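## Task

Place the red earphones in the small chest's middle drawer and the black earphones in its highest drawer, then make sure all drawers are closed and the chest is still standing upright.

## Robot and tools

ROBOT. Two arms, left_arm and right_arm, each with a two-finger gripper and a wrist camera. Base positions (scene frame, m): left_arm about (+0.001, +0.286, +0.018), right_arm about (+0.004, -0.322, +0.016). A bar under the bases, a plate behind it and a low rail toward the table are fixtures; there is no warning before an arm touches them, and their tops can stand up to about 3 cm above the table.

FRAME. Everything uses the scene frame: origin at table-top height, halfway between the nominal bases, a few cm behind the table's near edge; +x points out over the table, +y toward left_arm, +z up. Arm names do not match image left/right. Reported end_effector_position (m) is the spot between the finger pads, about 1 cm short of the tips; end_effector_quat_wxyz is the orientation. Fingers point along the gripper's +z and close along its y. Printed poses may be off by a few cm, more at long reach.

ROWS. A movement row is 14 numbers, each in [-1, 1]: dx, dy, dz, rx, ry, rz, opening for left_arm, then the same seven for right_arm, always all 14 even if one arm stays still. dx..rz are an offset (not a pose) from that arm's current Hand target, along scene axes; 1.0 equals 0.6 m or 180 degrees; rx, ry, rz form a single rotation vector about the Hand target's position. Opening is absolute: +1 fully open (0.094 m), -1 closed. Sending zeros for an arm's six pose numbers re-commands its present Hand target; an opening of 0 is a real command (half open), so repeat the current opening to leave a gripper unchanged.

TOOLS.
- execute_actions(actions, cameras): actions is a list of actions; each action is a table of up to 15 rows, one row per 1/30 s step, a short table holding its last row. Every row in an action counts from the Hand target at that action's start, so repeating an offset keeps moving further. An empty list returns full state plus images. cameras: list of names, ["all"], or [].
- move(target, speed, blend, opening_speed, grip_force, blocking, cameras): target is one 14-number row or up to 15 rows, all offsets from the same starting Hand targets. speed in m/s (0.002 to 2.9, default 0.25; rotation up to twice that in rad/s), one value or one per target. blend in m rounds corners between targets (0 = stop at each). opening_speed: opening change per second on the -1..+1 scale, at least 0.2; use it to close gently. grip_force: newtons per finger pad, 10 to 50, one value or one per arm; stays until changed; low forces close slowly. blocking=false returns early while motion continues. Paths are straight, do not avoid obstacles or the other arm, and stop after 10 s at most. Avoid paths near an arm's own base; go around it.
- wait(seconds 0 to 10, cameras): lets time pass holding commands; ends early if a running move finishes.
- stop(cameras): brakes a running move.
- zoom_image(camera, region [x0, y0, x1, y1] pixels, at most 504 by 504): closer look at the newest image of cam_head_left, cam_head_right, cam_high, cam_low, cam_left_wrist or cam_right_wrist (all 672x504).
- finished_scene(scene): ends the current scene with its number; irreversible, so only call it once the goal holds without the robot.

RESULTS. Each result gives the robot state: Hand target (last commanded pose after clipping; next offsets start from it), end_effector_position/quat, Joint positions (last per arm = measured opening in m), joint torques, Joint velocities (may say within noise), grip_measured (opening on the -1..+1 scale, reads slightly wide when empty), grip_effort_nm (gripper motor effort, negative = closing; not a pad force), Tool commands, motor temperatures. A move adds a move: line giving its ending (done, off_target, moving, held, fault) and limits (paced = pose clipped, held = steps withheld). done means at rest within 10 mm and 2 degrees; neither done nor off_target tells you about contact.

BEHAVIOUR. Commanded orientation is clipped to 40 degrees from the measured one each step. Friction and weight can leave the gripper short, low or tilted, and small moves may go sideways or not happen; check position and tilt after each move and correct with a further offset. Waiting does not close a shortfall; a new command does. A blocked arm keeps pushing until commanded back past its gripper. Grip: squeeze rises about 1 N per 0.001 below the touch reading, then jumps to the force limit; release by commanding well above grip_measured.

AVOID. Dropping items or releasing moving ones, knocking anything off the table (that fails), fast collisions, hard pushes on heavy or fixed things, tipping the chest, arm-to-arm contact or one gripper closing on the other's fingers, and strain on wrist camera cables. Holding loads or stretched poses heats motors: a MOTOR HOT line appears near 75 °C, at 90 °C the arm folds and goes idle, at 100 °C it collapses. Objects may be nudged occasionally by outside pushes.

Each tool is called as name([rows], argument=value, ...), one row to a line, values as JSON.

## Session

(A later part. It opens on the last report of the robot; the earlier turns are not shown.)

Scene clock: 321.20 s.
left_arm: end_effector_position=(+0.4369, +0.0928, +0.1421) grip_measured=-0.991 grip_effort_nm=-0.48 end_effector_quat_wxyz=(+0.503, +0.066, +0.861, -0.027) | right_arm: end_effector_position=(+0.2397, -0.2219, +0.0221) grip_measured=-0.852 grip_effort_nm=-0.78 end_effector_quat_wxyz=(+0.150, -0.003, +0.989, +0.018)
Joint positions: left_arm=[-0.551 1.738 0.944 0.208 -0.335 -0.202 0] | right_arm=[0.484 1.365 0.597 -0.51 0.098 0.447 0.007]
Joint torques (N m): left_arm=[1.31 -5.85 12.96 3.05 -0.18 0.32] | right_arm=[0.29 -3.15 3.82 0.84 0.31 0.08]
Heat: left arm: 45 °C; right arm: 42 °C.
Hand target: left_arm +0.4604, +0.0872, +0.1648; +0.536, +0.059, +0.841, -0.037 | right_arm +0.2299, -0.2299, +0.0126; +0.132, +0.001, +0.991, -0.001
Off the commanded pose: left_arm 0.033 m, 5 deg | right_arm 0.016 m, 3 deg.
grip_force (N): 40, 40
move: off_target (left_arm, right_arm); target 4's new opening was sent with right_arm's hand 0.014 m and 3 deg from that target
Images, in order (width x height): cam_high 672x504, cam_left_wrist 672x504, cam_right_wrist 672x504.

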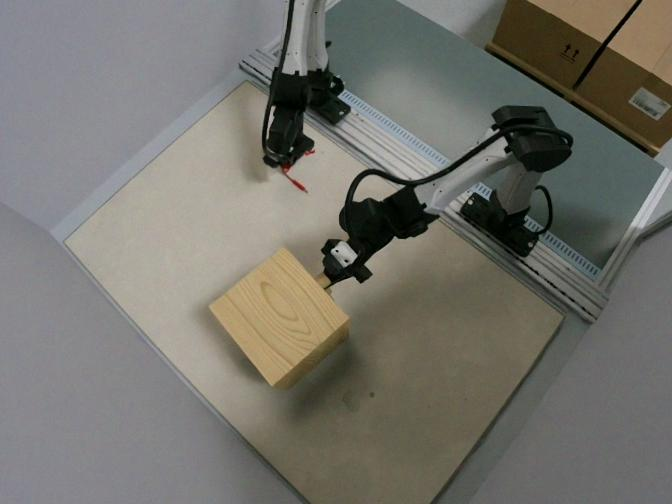

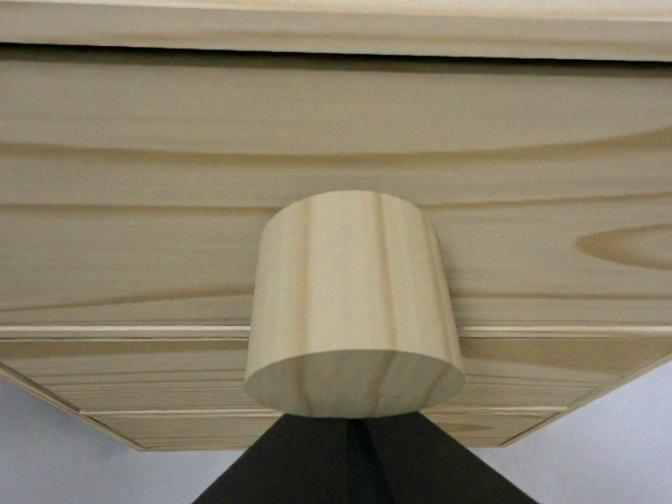

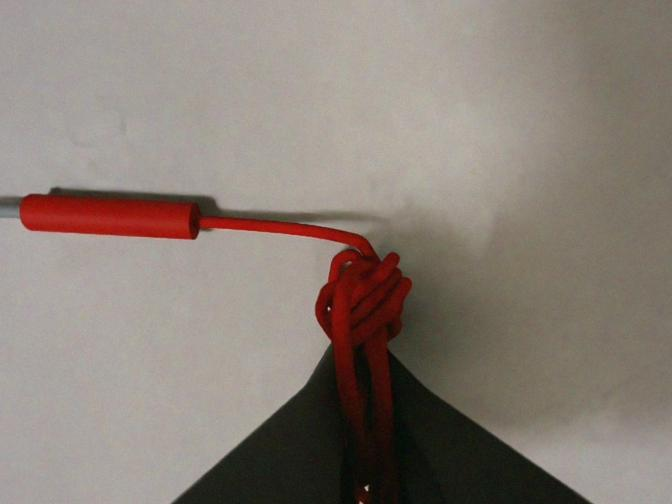

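move([
  [-0.133,0.023,-0.0,0,0,0,-1,0,0,0.1,0,0,0,-1],
  [-0.183,0.047,0.025,0,0,0,0.6,0,0,0.42,0,0,0.456,-1],
], cameras=["cam_left_wrist","cam_right_wrist","cam_high"], speed=[0.15,0.25], blend=[0.01,0])

zoom_image(camera="cam_left_wrist", region=[150, 0, 550, 300])

Scene clock: 337.37 s.
left_arm: end_effector_position=(+0.3550, +0.1117, +0.1797) grip_measured=+0.598 grip_effort_nm=0.11 end_effector_quat_wxyz=(+0.533, +0.065, +0.843, -0.039) | right_arm: end_effector_position=(+0.2460, -0.2269, +0.2583) grip_measured=-0.863 grip_effort_nm=-0.81 end_effector_quat_wxyz=(+0.178, -0.637, +0.749, +0.038)
Joint positions: left_arm=[-0.645 1.348 0.682 0.141 -0.416 -0.236 0.075] | right_arm=[0.227 1.331 1.53 -1.481 -0.239 -1.166 0.006]
Joint torques (N m): left_arm=[-0.5 -6.82 6.72 2.44 -0.41 0] | right_arm=[-0.44 -5.14 7.31 0.14 -0.27 -0.13]
Motor temperatures (°C): left_arm=[26 36 43 45 24 23 27] | right_arm=[24 37 41 32 25 22 24]
Heat: left arm: 45 °C; right arm: 41 °C.
Hand target: left_arm +0.3506, +0.1154, +0.1798; +0.536, +0.059, +0.841, -0.037 | right_arm +0.2299, -0.2299, +0.2645; +0.100, -0.650, +0.748, +0.086
Off the commanded pose: left_arm 0.006 m, 1 deg | right_arm 0.018 m, 11 deg.
joint sent to its limit (right arm) — joint 4 (wrist pitch), lower limit. The joint targets are off in orientation, not in position.
grip_force (N): 40, 40
move: off_target (right_arm)
Images, in order (width x height): cam_high 672x504, cam_left_wrist 672x504, cam_right_wrist 672x504.

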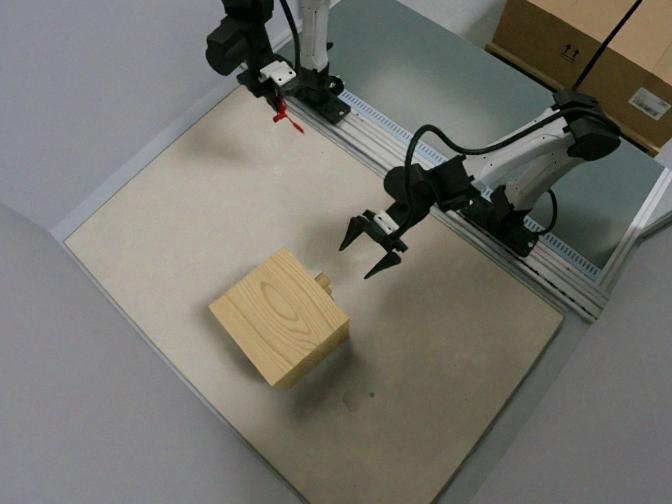

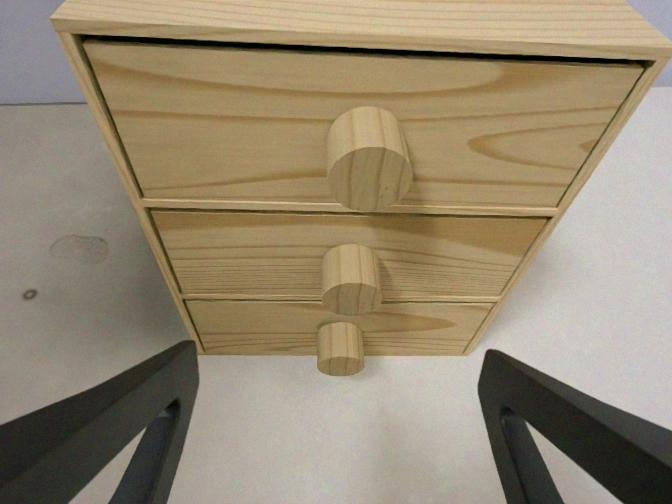

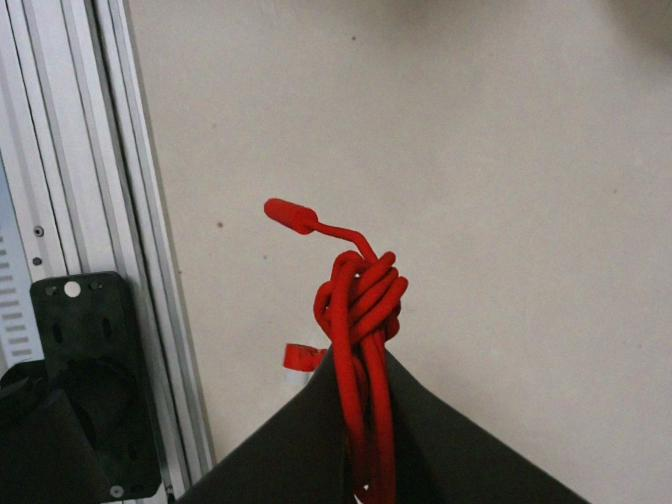

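Scaled by 1.260 from the camera's 672x504 image, which has a finer 960x720 frame.

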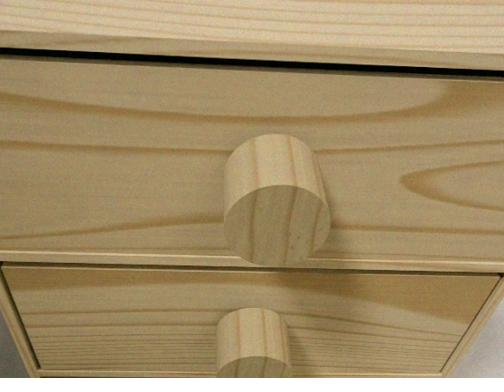

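move([
  [0.105,-0.0255,-0.1,0,0,0,0.6,0,0,0,0,0,0,-1],
  [0.105,-0.0255,-0.1,0,0,0,-0.6,0,0,0,0,0,0,-1],
  [-0.054,0.001,-0.1,0,0,0,-0.6,0.283,0.383,0.043,0.094,-0.013,0,-1],
], cameras=["cam_left_wrist","cam_right_wrist","cam_high"], speed=[0.12,0.1,0.12])

Scene clock: 355.07 s.
left_arm: end_effector_position=(+0.3219, +0.1122, +0.1191) grip_measured=-0.598 grip_effort_nm=-0.13 end_effector_quat_wxyz=(+0.533, +0.065, +0.843, -0.039) | right_arm: end_effector_position=(+0.4139, +0.0032, +0.2949) grip_measured=-0.863 grip_effort_nm=-0.81 end_effector_quat_wxyz=(+0.302, -0.612, +0.712, +0.166)
Joint positions: left_arm=[-0.736 1.394 0.443 0.402 -0.495 -0.288 0.019] | right_arm=[0.55 2.32 2.817 -1.478 -0.421 -0.759 0.006]
Joint torques (N m): left_arm=[-0.42 -6.31 5.98 2.37 -0.4 0.02] | right_arm=[0.4 -11.56 6.83 0.71 -0.32 0.08]
Heat: left arm: 45 °C; right arm: 41 °C.
Hand target: left_arm +0.3182, +0.1160, +0.1199; +0.536, +0.059, +0.841, -0.037 | right_arm +0.3997, +0.0000, +0.2903; +0.209, -0.630, +0.725, +0.182
Off the commanded pose: left_arm 0.005 m, 1 deg | right_arm 0.015 m, 11 deg.
joint sent to its limit (right arm) — joint 4 (wrist pitch), lower limit. The joint targets are off in orientation, not in position.
grip_force (N): 40, 40
move: off_target (right_arm); target 2's new opening was sent with left_arm's hand 0.013 m and 2 deg from that target
Images, in order (width x height): cam_high 672x504, cam_left_wrist 672x504, cam_right_wrist 672x504.

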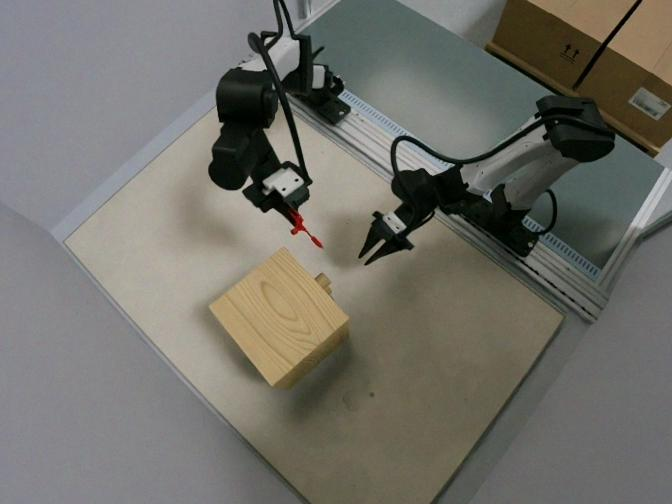

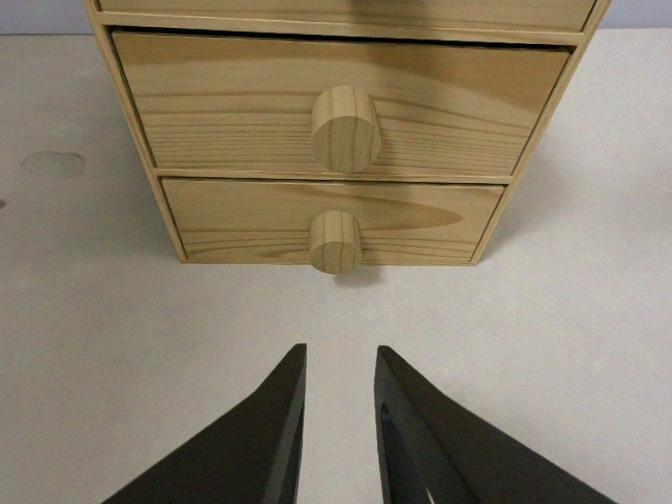

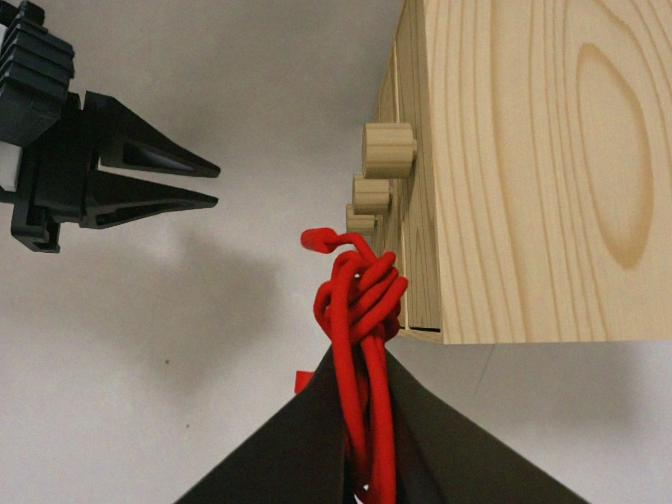

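move([
  [0.08,-0.013,-0.01,0,0,0,0.3,0,0,0,0,0,0,-1],
  [0.2,-0.0325,-0.02,0,0,0,0.3,0,0,0,0,0,0,-1],
  [0.2,-0.0325,-0.02,0,0,0,-0.75,0,0,0,0,0,0,-1],
  [0.04,-0.006,-0.017,0,0,0,-0.75,0,0,0,0,0,0,-1],
], cameras=["cam_left_wrist","cam_right_wrist"], speed=[0.15,0.1,0.1,0.08])

Scene clock: 371.27 s.
left_arm: end_effector_position=(+0.3432, +0.1080, +0.1010) grip_measured=-0.428 grip_effort_nm=-0.85 end_effector_quat_wxyz=(+0.523, +0.068, +0.849, -0.042) | right_arm: end_effector_position=(+0.4138, +0.0033, +0.2949) grip_measured=-0.863 grip_effort_nm=-0.81 end_effector_quat_wxyz=(+0.302, -0.612, +0.712, +0.166)
Joint positions: left_arm=[-0.684 1.537 0.484 0.495 -0.435 -0.267 0.027] | right_arm=[0.55 2.32 2.817 -1.478 -0.422 -0.758 0.006]
Joint torques (N m): left_arm=[-0.4 -7.88 5.93 2.53 -0.55 0.11] | right_arm=[0.38 -11.51 6.8 0.71 -0.33 0.07]
Motor temperatures (°C): left_arm=[26 36 41 47 24 23 26] | right_arm=[24 47 43 31 26 22 24]
Heat: left arm: 47 °C; right arm: 47 °C.
Hand target: left_arm +0.3422, +0.1123, +0.1097; +0.536, +0.059, +0.841, -0.037 | right_arm +0.3997, +0.0000, +0.2903; +0.209, -0.630, +0.725, +0.182
Off the commanded pose: left_arm 0.010 m, 2 deg | right_arm 0.015 m, 11 deg.
joint sent to its limit (right arm) — joint 4 (wrist pitch), lower limit. The joint targets are off in orientation, not in position.
grip_force (N): 40, 40
move: off_target (right_arm); target 3's new opening was sent with left_arm's hand 0.012 m and 1 deg from that target
Images, in order (width x height): cam_left_wrist 672x504, cam_right_wrist 672x504.

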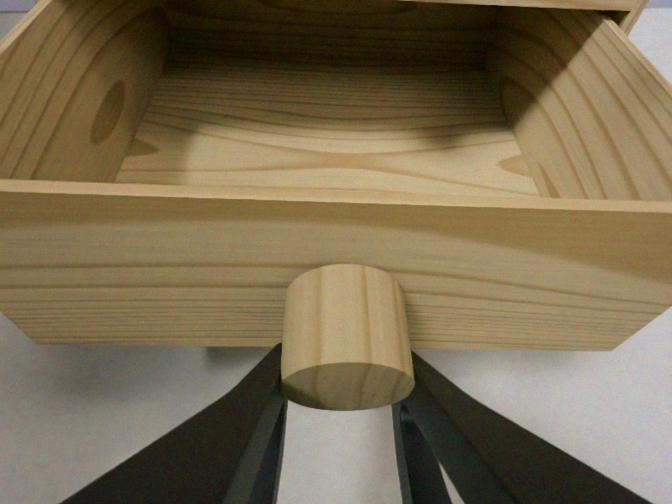

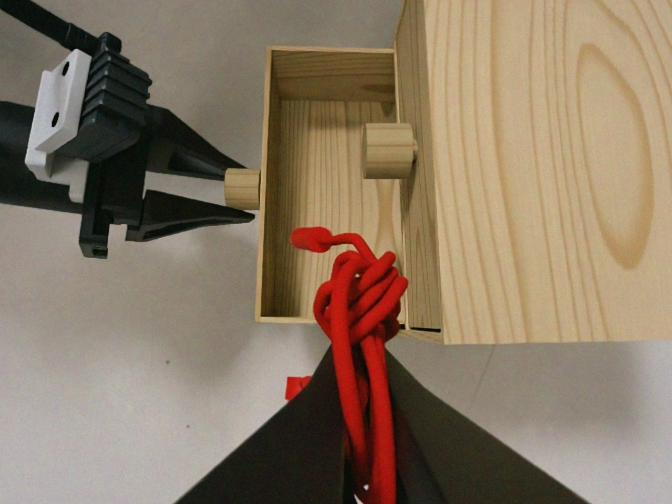

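move([
  [0,0,0,0,0,0,-0.75,-0.022,0.13,-0.08,0,0,0,-1],
  [0,0,0,0,0,0,-0.75,-0.022,0.142,-0.217,0,0,0,-1],
], cameras=["cam_left_wrist","cam_right_wrist","cam_high"], speed=0.12, blend=[0.02,0])

zoom_image(camera="cam_high", region=[260, 190, 400, 330])

Scene clock: 385.00 s.
left_arm: end_effector_position=(+0.3402, +0.1074, +0.0985) grip_measured=-0.428 grip_effort_nm=-0.85 end_effector_quat_wxyz=(+0.519, +0.070, +0.851, -0.042) | right_arm: end_effector_position=(+0.3923, +0.0895, +0.1410) grip_measured=-0.863 grip_effort_nm=-0.81 end_effector_quat_wxyz=(+0.202, -0.632, +0.725, +0.183)
Joint positions: left_arm=[-0.691 1.533 0.479 0.485 -0.436 -0.272 0.027] | right_arm=[0.721 2.406 2.379 -1.113 -0.367 -0.65 0.006]
Joint torques (N m): left_arm=[0.16 -7.61 6.32 2.62 -0.54 0.17] | right_arm=[0.18 -17.57 4.96 1.07 -0.14 0.05]
Motor temperatures (°C): left_arm=[26 36 40 47 24 23 27] | right_arm=[24 52 43 31 26 22 24]
Heat: left arm: 47 °C; right arm: 52 °C.
Hand target: left_arm +0.3422, +0.1123, +0.1097; +0.536, +0.059, +0.841, -0.037 | right_arm +0.3866, +0.0851, +0.1601; +0.209, -0.630, +0.725, +0.182
Off the commanded pose: left_arm 0.012 m, 3 deg | right_arm 0.020 m, 1 deg.
elbow stopped short (right arm): the move would have taken joint 3 (elbow) straighter than the controller allows.
grip_force (N): 40, 40
move: off_target (left_arm, right_arm)
Images, in order (width x height): cam_high 672x504, cam_left_wrist 672x504, cam_right_wrist 672x504.

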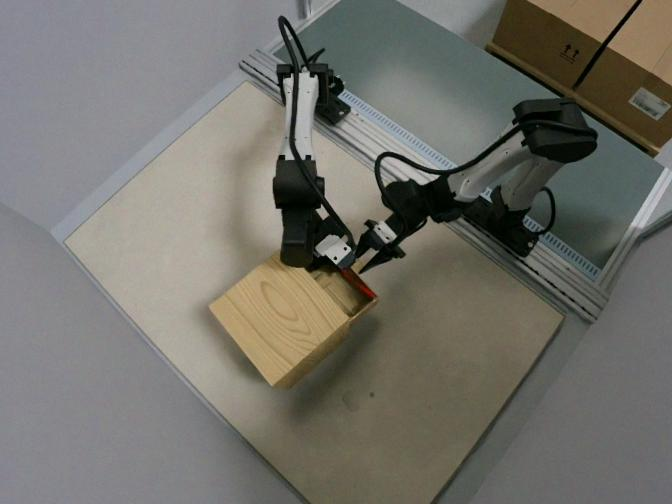

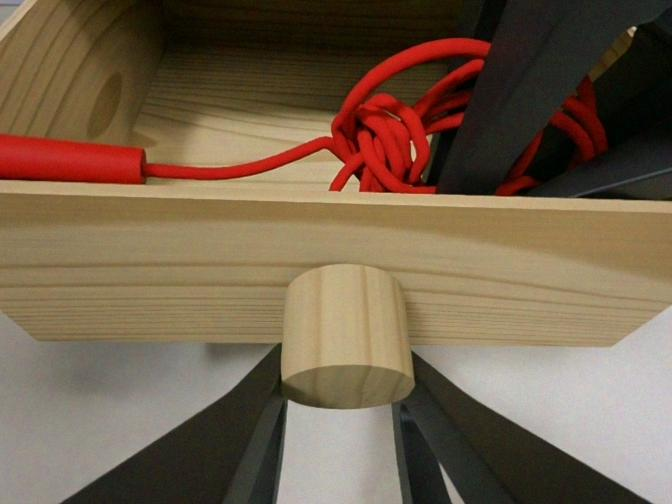

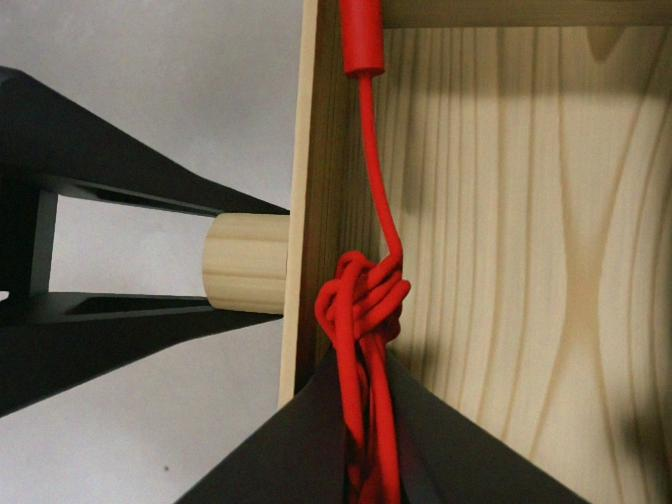

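Scaled by 3.600 from the camera's 672x504 image, which has a finer 960x720 frame.

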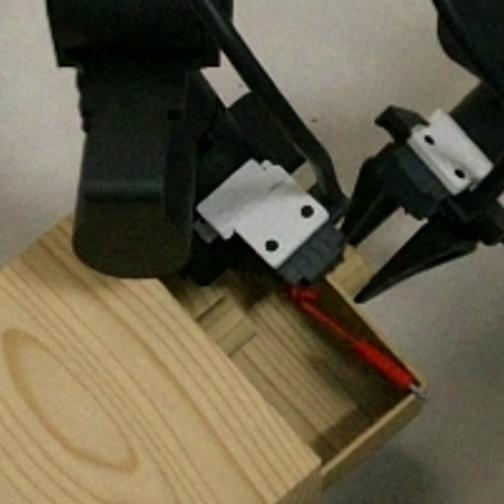

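move([
  [0,0,0,0,0,0,-0.75,0.017,-0.035,0.0,0,0,0,-1],
  [0,0,0,0,0,0,-0.75,0.017,-0.035,0.0,0,0,0,-0.6],
  [0,0,0,0,0,0,-0.75,0.0,-0.06,0.2,0,0,0,-0.6],
  [0,0,0,0,0,0,-0.75,-0.05,-0.25,0.25,0,0,0,-0.6],
], cameras=["cam_left_wrist","cam_right_wrist","cam_high"], speed=[0.08,0.1,0.1,0.2], blend=[0,0,0.01,0])

zoom_image(camera="cam_high", region=[260, 190, 400, 330])

Scene clock: 398.87 s.
left_arm: end_effector_position=(+0.3408, +0.1074, +0.0998) grip_measured=-0.428 grip_effort_nm=-0.85 end_effector_quat_wxyz=(+0.521, +0.069, +0.850, -0.042) | right_arm: end_effector_position=(+0.3770, -0.0571, +0.3102) grip_measured=-0.602 grip_effort_nm=0.13 end_effector_quat_wxyz=(+0.274, -0.616, +0.720, +0.165)
Joint positions: left_arm=[-0.691 1.533 0.479 0.49 -0.438 -0.272 0.027] | right_arm=[0.464 2.031 2.431 -1.478 -0.455 -0.852 0.019]
Joint torques (N m): left_arm=[0.16 -7.56 6.32 2.56 -0.52 0.17] | right_arm=[0.02 -12 4.23 0.51 -0.36 -0.12]
Motor temperatures (°C): left_arm=[26 37 39 49 24 23 27] | right_arm=[24 61 42 32 26 22 24]
Heat: left arm: 49 °C; right arm: 61 °C.
Hand target: left_arm +0.3422, +0.1123, +0.1097; +0.536, +0.059, +0.841, -0.037 | right_arm +0.3566, -0.0650, +0.3100; +0.209, -0.630, +0.725, +0.182
Off the commanded pose: left_arm 0.011 m, 2 deg | right_arm 0.022 m, 8 deg.
elbow stopped short (right arm): the move would have taken joint 3 (elbow) straighter than the controller allows.
joint sent to its limit (right arm) — joint 4 (wrist pitch), lower limit. The joint targets are off in orientation, not in position.
grip_force (N): 40, 40
move: off_target (left_arm, right_arm); target 2's new opening was sent with right_arm's hand 0.028 m and 2 deg from that target
Images, in order (width x height): cam_high 672x504, cam_left_wrist 672x504, cam_right_wrist 672x504.

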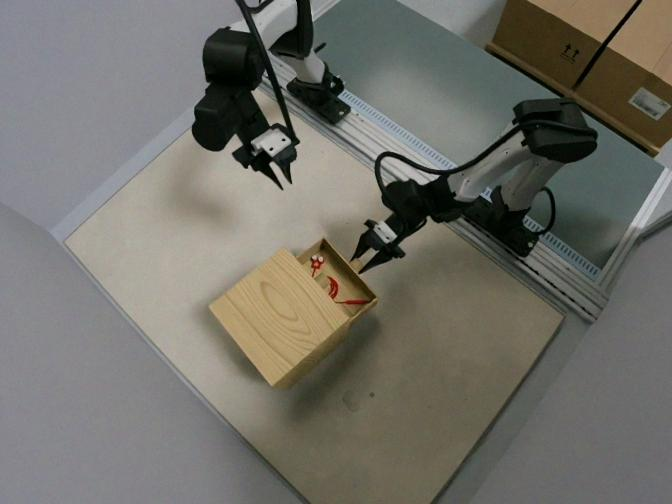

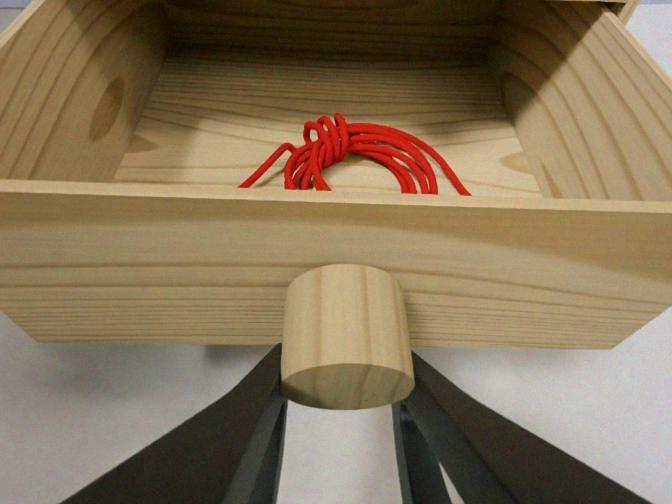

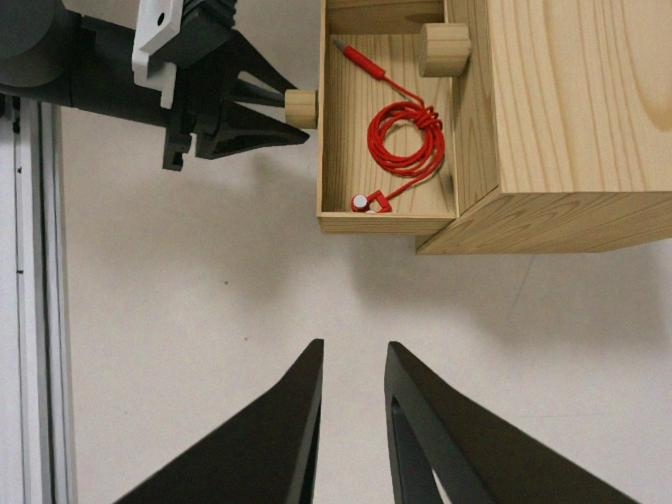

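Scaled by 3.600 from the camera's 672x504 image, which has a finer 960x720 frame.

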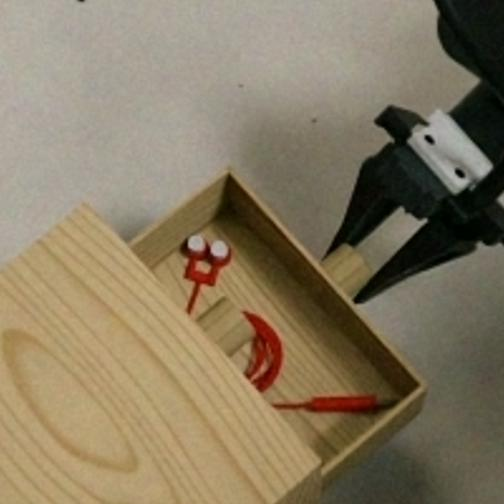

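move([
  [0.182,-0.031,-0.01,0,0,0,-0.75,0,0,0,0,0,0,-0.6],
  [0.182,-0.031,-0.01,0,0,0,0.4,0,0,0,0,0,0,-0.6],
  [0.01,0.0,0.08,0,0,0,0.4,0,0,0,0,0,0,-0.6],
], cameras=["cam_left_wrist","cam_high"], speed=[0.08,0.1,0.15])

zoom_image(camera="cam_left_wrist", region=[80, 0, 584, 378])

Scene clock: 414.40 s.
left_arm: end_effector_position=(+0.3524, +0.1085, +0.1587) grip_measured=+0.398 grip_effort_nm=0.12 end_effector_quat_wxyz=(+0.535, +0.065, +0.842, -0.040) | right_arm: end_effector_position=(+0.3770, -0.0571, +0.3102) grip_measured=-0.602 grip_effort_nm=0.13 end_effector_quat_wxyz=(+0.274, -0.616, +0.720, +0.165)
Joint positions: left_arm=[-0.663 1.392 0.619 0.247 -0.431 -0.246 0.066] | right_arm=[0.464 2.031 2.431 -1.478 -0.455 -0.853 0.019]
Joint torques (N m): left_arm=[-0.44 -6.63 6.45 2.43 -0.42 0.01] | right_arm=[0.03 -12.04 4.22 0.52 -0.36 -0.13]
Motor temperatures (°C): left_arm=[26 38 38 50 24 23 27] | right_arm=[24 58 40 31 26 22 24]
Heat: left arm: 50 °C; right arm: 58 °C.
Hand target: left_arm +0.3482, +0.1124, +0.1577; +0.536, +0.059, +0.841, -0.037 | right_arm +0.3566, -0.0650, +0.3100; +0.209, -0.630, +0.725, +0.182
Off the commanded pose: left_arm 0.006 m, 1 deg | right_arm 0.022 m, 8 deg.
joint sent to its limit (right arm) — joint 4 (wrist pitch), lower limit. The joint targets are off in orientation, not in position.
grip_force (N): 40, 40
move: off_target (right_arm); target 2's new opening was sent with left_arm's hand 0.015 m and 1 deg from that target
Images, in order (width x height): cam_high 672x504, cam_left_wrist 672x504.

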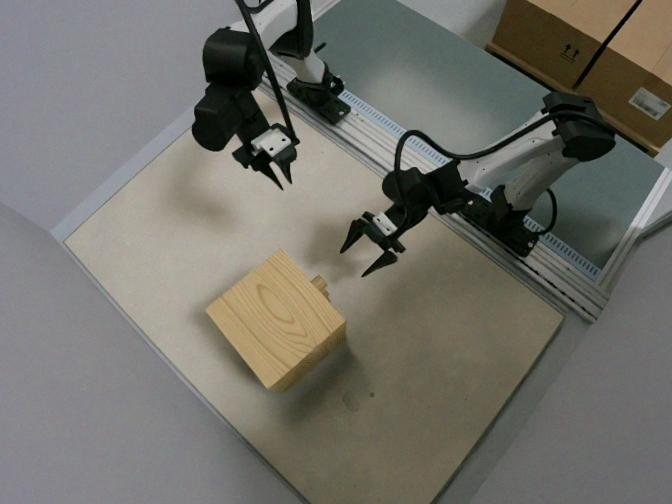

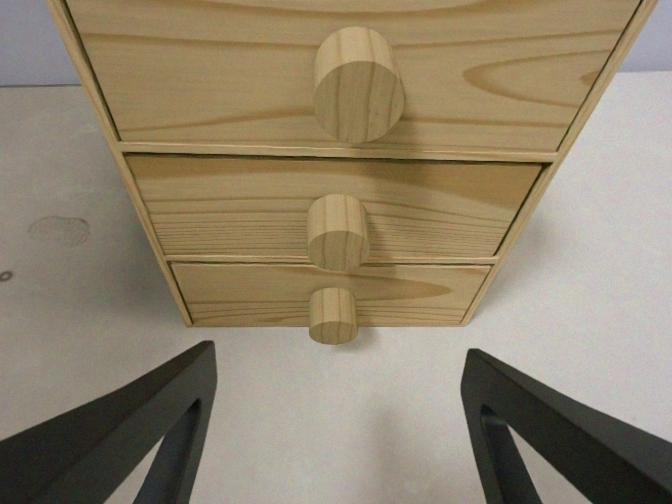

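Scaled by 1.000.

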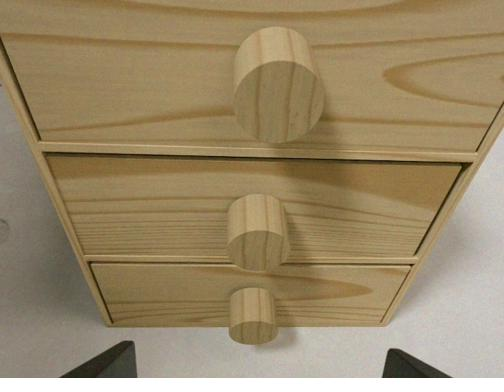

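All shut.

finished_scene(scene=2)

The scene is finished: the task was done.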